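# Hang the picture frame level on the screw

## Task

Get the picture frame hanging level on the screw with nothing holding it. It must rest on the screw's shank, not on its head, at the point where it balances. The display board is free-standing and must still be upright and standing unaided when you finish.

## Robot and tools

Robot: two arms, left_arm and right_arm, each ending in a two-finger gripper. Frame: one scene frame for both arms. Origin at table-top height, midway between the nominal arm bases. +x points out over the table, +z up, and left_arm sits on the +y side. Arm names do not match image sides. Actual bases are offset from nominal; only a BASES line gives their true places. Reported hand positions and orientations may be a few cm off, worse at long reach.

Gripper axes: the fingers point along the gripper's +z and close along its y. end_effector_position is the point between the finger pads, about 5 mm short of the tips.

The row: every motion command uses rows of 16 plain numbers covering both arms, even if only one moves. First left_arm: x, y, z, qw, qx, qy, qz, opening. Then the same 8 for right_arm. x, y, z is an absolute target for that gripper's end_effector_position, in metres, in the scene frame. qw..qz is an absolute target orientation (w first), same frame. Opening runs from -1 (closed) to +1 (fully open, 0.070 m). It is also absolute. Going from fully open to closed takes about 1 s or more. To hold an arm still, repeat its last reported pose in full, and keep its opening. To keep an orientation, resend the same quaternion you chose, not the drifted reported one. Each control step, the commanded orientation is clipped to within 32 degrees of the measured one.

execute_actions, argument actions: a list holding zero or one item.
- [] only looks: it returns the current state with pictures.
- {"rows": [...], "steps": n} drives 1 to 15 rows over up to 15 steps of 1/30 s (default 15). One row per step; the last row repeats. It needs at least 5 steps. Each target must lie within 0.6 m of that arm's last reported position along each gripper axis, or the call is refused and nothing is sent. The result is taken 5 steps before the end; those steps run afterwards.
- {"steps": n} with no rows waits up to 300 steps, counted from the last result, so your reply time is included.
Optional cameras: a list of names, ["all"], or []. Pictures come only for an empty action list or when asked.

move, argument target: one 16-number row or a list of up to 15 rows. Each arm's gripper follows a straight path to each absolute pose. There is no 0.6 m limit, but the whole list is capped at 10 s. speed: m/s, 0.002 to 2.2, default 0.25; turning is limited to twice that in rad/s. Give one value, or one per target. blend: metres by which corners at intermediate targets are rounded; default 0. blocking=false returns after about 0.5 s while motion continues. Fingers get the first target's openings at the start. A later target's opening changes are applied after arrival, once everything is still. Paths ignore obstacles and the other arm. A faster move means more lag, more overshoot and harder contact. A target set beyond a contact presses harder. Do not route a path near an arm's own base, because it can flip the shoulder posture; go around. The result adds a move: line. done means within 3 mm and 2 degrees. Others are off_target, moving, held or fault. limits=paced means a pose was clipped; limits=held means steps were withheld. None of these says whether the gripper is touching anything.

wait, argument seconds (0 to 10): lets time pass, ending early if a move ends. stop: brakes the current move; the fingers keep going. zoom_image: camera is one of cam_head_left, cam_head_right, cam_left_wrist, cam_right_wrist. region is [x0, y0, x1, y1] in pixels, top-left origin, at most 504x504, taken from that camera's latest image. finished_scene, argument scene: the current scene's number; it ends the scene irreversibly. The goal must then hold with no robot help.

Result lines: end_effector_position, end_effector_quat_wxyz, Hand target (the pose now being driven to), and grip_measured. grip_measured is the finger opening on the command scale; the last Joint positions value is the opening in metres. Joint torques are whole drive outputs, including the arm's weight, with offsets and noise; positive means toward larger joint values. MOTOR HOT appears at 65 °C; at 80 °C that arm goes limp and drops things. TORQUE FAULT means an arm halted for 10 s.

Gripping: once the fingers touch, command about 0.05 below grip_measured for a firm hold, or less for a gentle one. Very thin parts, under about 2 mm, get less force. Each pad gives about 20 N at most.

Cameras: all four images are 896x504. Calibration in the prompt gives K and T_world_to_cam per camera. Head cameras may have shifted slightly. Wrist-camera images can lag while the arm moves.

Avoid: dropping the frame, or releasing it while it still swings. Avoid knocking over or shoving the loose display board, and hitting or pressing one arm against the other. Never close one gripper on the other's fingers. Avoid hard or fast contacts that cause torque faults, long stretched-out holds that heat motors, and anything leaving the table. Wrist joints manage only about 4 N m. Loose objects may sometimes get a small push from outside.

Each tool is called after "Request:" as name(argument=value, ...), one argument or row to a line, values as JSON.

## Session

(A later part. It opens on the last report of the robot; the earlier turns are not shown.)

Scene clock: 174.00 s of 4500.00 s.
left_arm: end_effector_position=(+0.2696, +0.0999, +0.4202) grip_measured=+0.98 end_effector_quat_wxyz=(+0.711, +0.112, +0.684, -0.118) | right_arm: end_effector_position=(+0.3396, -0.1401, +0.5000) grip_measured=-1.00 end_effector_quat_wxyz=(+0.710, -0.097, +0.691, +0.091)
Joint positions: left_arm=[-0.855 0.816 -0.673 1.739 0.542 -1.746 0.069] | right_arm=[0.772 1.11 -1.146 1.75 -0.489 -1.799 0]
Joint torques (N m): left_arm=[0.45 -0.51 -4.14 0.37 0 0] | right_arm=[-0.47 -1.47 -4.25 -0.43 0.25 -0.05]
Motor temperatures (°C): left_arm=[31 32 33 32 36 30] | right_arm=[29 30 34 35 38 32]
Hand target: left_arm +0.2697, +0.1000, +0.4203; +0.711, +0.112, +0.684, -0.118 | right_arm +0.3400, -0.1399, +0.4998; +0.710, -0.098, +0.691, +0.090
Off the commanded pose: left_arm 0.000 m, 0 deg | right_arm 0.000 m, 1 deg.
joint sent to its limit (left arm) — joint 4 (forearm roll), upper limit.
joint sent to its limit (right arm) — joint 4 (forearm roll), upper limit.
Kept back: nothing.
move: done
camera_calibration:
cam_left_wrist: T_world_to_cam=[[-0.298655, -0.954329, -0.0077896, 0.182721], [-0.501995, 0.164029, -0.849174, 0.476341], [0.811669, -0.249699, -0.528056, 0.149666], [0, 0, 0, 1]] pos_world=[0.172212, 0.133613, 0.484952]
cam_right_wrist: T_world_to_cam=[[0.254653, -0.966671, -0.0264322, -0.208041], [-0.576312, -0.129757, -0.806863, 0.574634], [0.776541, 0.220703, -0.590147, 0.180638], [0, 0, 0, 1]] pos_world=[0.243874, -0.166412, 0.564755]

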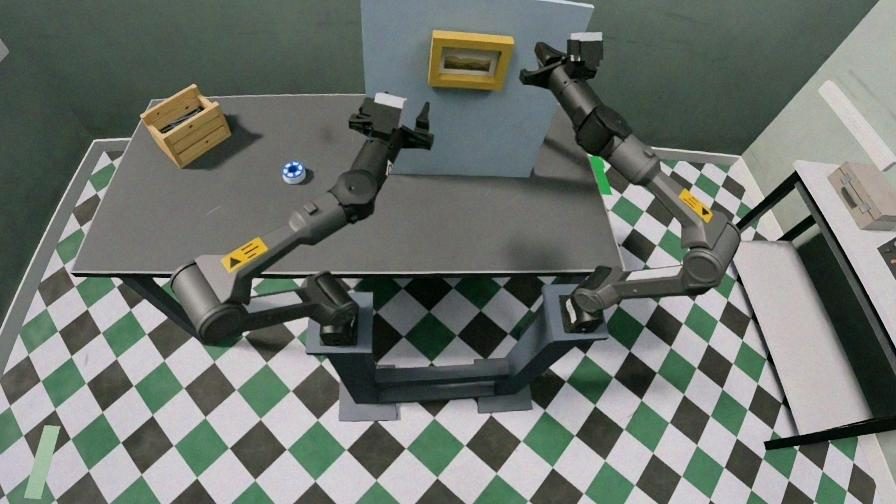

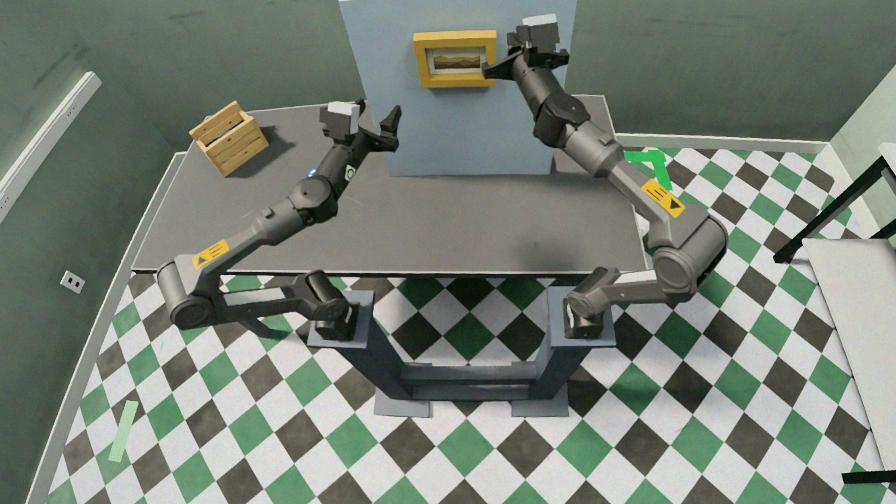

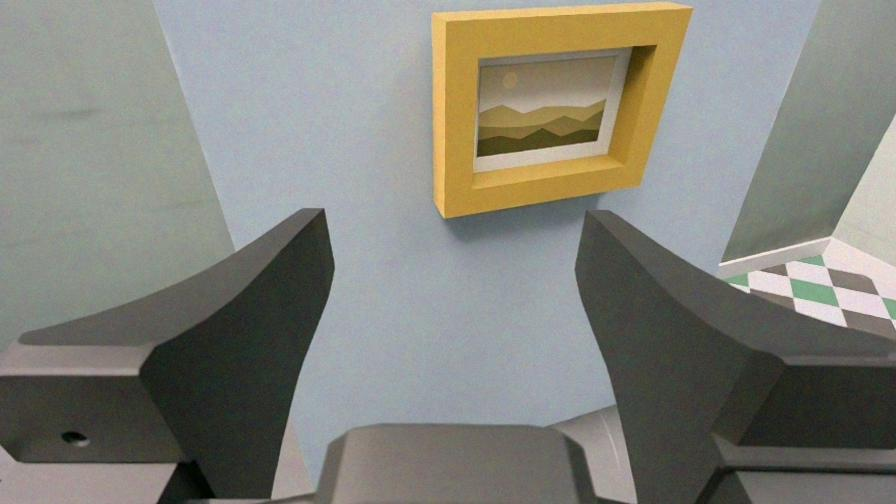

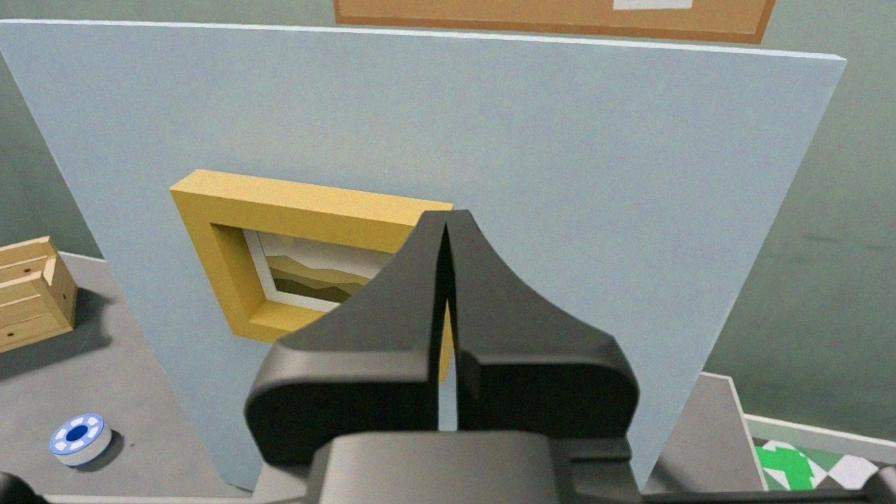

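Request:
zoom_image(
  camera="cam_right_wrist",
  region=[0, 0, 120, 120],
)

Request:
zoom_image(
  camera="cam_right_wrist",
  region=[760, 20, 880, 140],
)

Request:
zoom_image(
  camera="cam_right_wrist",
  region=[640, 340, 760, 460],
)

Request:
zoom_image(
  camera="cam_right_wrist",
  region=[160, 350, 280, 470],
)

Request:
zoom_image(
  camera="cam_right_wrist",
  region=[160, 140, 300, 260],
)

Request:
zoom_image(
  camera="cam_right_wrist",
  region=[340, 150, 480, 270],
)

Scaled by 4.200 from the camera's 896x504 image, which has a finer 1280x720 frame.

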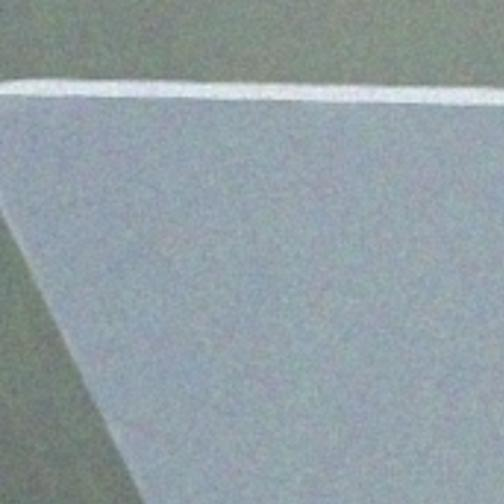

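Scaled by 4.200 from the camera's 896x504 image, which has a finer 1280x720 frame.

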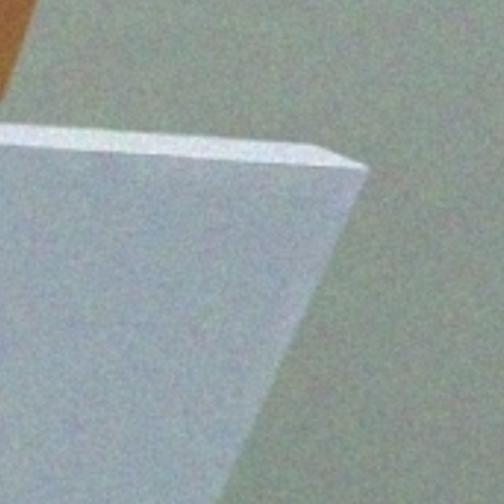

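Scaled by 4.200 from the camera's 896x504 image, which has a finer 1280x720 frame.

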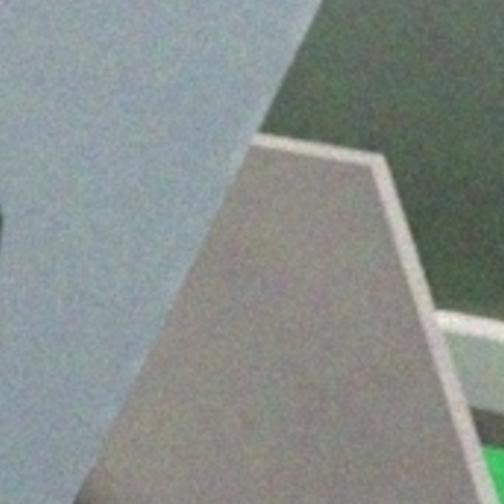

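Scaled by 4.200 from the camera's 896x504 image, which has a finer 1280x720 frame.

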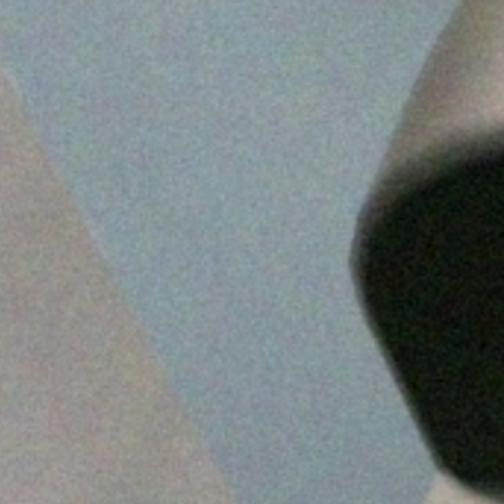

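Scaled by 3.600 from the camera's 896x504 image, which has a finer 1280x720 frame.

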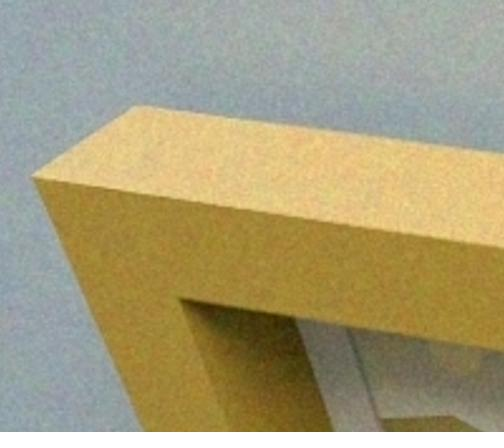

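Scaled by 3.600 from the camera's 896x504 image, which has a finer 1280x720 frame.

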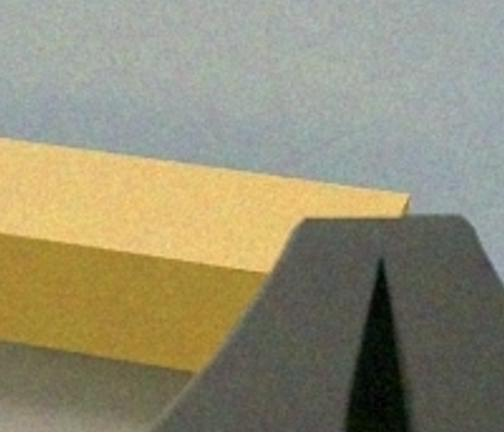

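Request:
move(
  target=[0.2697,0.1000,0.4203,0.711,0.112,0.684,-0.118,1, 0.41,-0.16,0.49,0.539,-0.2802,0.7698,0.1962,-1],
  cameras=["cam_right_wrist"],
  speed=0.15,
)

Request:
zoom_image(
  camera="cam_right_wrist",
  region=[180, 60, 480, 260],
)

Scene clock: 180.17 s of 4500.00 s.
left_arm: end_effector_position=(+0.2696, +0.0999, +0.4202) grip_measured=+0.98 end_effector_quat_wxyz=(+0.711, +0.112, +0.684, -0.118) | right_arm: end_effector_position=(+0.4100, -0.1601, +0.4902) grip_measured=-1.00 end_effector_quat_wxyz=(+0.539, -0.280, +0.770, +0.196)
Joint positions: left_arm=[-0.855 0.816 -0.673 1.739 0.542 -1.746 0.069] | right_arm=[0.066 1.478 -1.754 0.776 0.959 -0.77 0]
Joint torques (N m): left_arm=[0.41 -0.39 -3.87 0.4 0.03 0.02] | right_arm=[0.73 -4.68 -3.41 0.65 -0.68 -0.1]
Motor temperatures (°C): left_arm=[31 32 33 32 36 30] | right_arm=[29 30 34 35 38 32]
Hand target: left_arm +0.2697, +0.1000, +0.4203; +0.711, +0.112, +0.684, -0.118 | right_arm +0.4100, -0.1600, +0.4900; +0.539, -0.280, +0.770, +0.196
Off the commanded pose: left_arm 0.000 m, 0 deg | right_arm 0.000 m, 0 deg.
joint sent to its limit (left arm) — joint 4 (forearm roll), upper limit.
Kept back: nothing.
move: done
camera_calibration:
cam_right_wrist: T_world_to_cam=[[0.624955, -0.77997, -0.0328379, -0.364382], [-0.670057, -0.514353, -0.535224, 0.448447], [0.400568, 0.356494, -0.844072, 0.424972], [0, 0, 0, 1]] pos_world=[0.357977, -0.205047, 0.586761]
Images, in order (width x height): cam_right_wrist 896x504.

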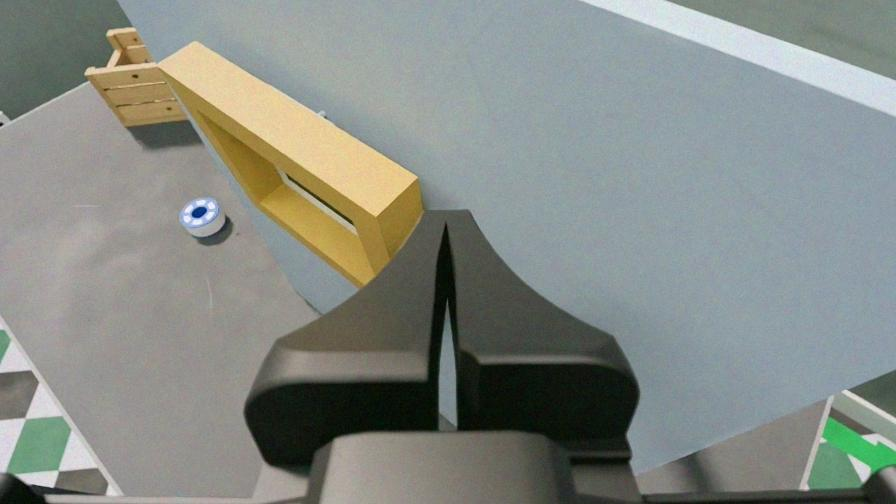

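Scaled by 1.680 from the camera's 896x504 image, which has a finer 1280x720 frame.

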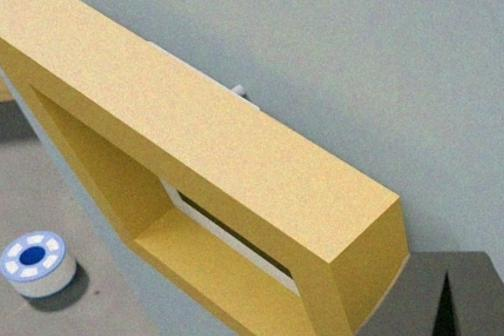

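Request:
move(
  target=[
    [0.2697,0.1000,0.4203,0.711,0.112,0.684,-0.118,1, 0.36,-0.12,0.53,0.58,-0.1,0.80,0.12,1],
    [0.2697,0.1000,0.4203,0.711,0.112,0.684,-0.118,1, 0.445,-0.042,0.54,0.582,-0.034,0.803,0.122,1],
  ],
  cameras=["cam_right_wrist"],
  speed=0.15,
  blend=[0.02,0],
)

Request:
zoom_image(
  camera="cam_right_wrist",
  region=[290, 320, 630, 480],
)

Request:
zoom_image(
  camera="cam_right_wrist",
  region=[370, 320, 530, 400],
)

Scene clock: 183.20 s of 4500.00 s.
left_arm: end_effector_position=(+0.2696, +0.0999, +0.4202) grip_measured=+0.98 end_effector_quat_wxyz=(+0.711, +0.112, +0.684, -0.118) | right_arm: end_effector_position=(+0.4443, -0.0427, +0.5413) grip_measured=+0.98 end_effector_quat_wxyz=(+0.583, -0.033, +0.803, +0.123)
Joint positions: left_arm=[-0.855 0.816 -0.673 1.739 0.542 -1.746 0.069] | right_arm=[0.769 1.936 -2.582 -0.529 1.126 0.569 0.069]
Joint torques (N m): left_arm=[0.35 -0.53 -3.84 0.47 0.03 -0.01] | right_arm=[-0.55 -4.34 -2.77 -0.39 -0.92 -0.12]
Motor temperatures (°C): left_arm=[31 31 33 32 36 30] | right_arm=[29 30 34 34 38 32]
Hand target: left_arm +0.2697, +0.1000, +0.4203; +0.711, +0.112, +0.684, -0.118 | right_arm +0.4450, -0.0420, +0.5400; +0.582, -0.034, +0.803, +0.122
Off the commanded pose: left_arm 0.000 m, 0 deg | right_arm 0.002 m, 0 deg.
joint sent to its limit (left arm) — joint 4 (forearm roll), upper limit.
Kept back: nothing.
move: done
camera_calibration:
cam_right_wrist: T_world_to_cam=[[0.175001, -0.965729, -0.191685, -0.0145024], [-0.824951, -0.037552, -0.563956, 0.663898], [0.53743, 0.256823, -0.80325, 0.325308], [0, 0, 0, 1]] pos_world=[0.375391, -0.0726214, 0.632933]
Images, in order (width x height): cam_right_wrist 896x504.

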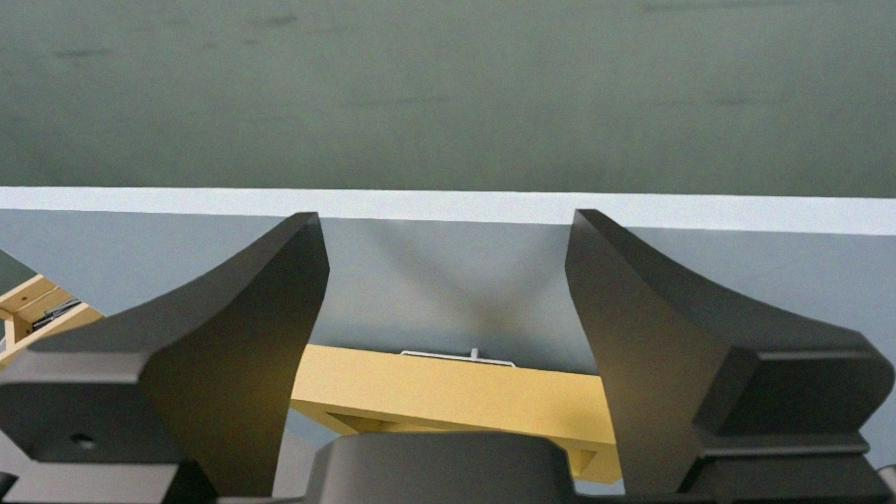

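Scaled by 1.482 from the camera's 896x504 image, which has a finer 1280x720 frame.

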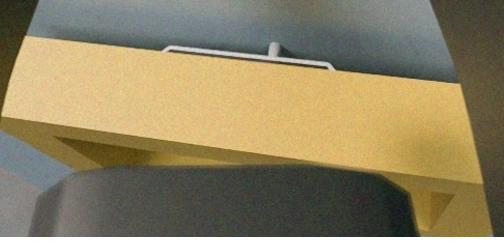

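Scaled by 3.150 from the camera's 896x504 image, which has a finer 1280x720 frame.

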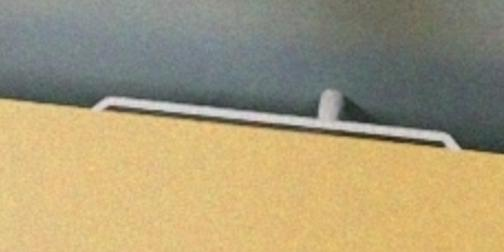

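Request:
move(
  target=[
    [0.2697,0.1000,0.4203,0.711,0.112,0.684,-0.118,1, 0.36,-0.12,0.53,0.58,-0.1,0.80,0.12,1],
    [0.25,0.20,0.40,0.68,0.05,0.72,-0.05,1, 0.30,-0.22,0.42,0.58,-0.1,0.80,0.12,1],
  ],
  cameras=["cam_head_left","cam_head_right"],
  speed=0.2,
  blend=[0.02,0],
)

Request:
zoom_image(
  camera="cam_head_right",
  region=[404, 15, 504, 95],
)

Scene clock: 185.67 s of 4500.00 s.
left_arm: end_effector_position=(+0.2501, +0.1996, +0.3998) grip_measured=+0.98 end_effector_quat_wxyz=(+0.686, +0.045, +0.725, -0.045) | right_arm: end_effector_position=(+0.2999, -0.2200, +0.4201) grip_measured=+0.98 end_effector_quat_wxyz=(+0.580, -0.100, +0.799, +0.120)
Joint positions: left_arm=[-0.317 0.569 -0.617 0.808 0.272 -0.803 0.069] | right_arm=[0.203 0.874 -0.995 0.283 0.532 -0.21 0.069]
Joint torques (N m): left_arm=[0.15 -1.02 -4.18 0.16 -1.08 -0.09] | right_arm=[-0.13 0.19 -4.84 -0.04 -0.65 0.08]
Motor temperatures (°C): left_arm=[31 31 33 32 36 30] | right_arm=[29 30 34 34 38 32]
Hand target: left_arm +0.2499, +0.1996, +0.4000; +0.686, +0.045, +0.724, -0.045 | right_arm +0.3000, -0.2200, +0.4200; +0.580, -0.100, +0.800, +0.120
Off the commanded pose: left_arm 0.001 m, 1 deg | right_arm 0.000 m, 0 deg.
Kept back: nothing.
move: done
Images, in order (width x height): cam_head_left 896x504, cam_head_right 896x504.

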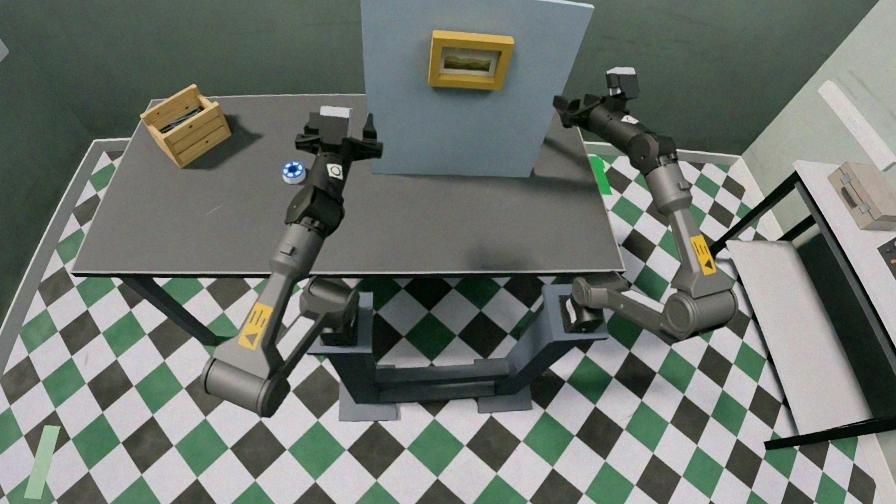

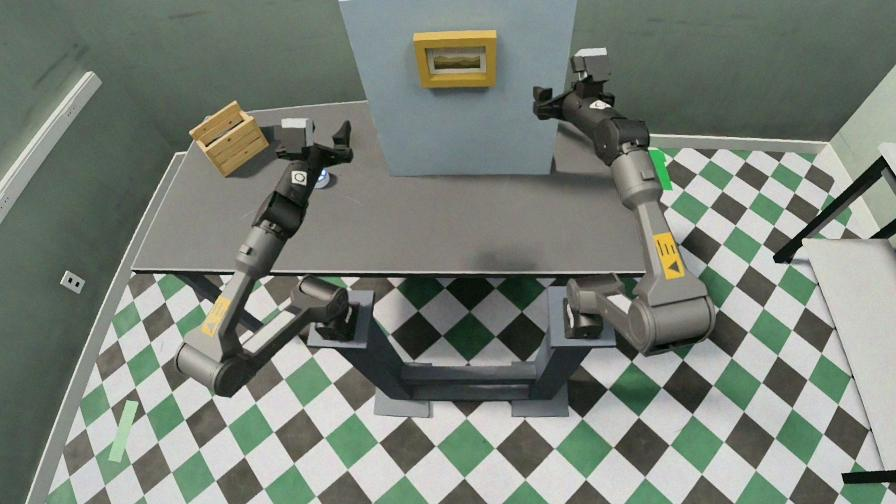

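Scaled by 5.040 from the camera's 896x504 image, which has a finer 1280x720 frame.

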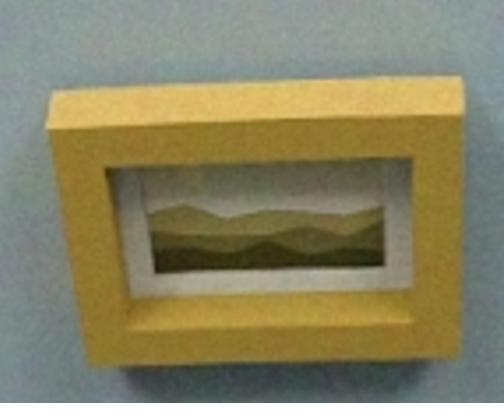

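Request:
finished_scene(
  scene=1,
)

The scene is finished: the task was done.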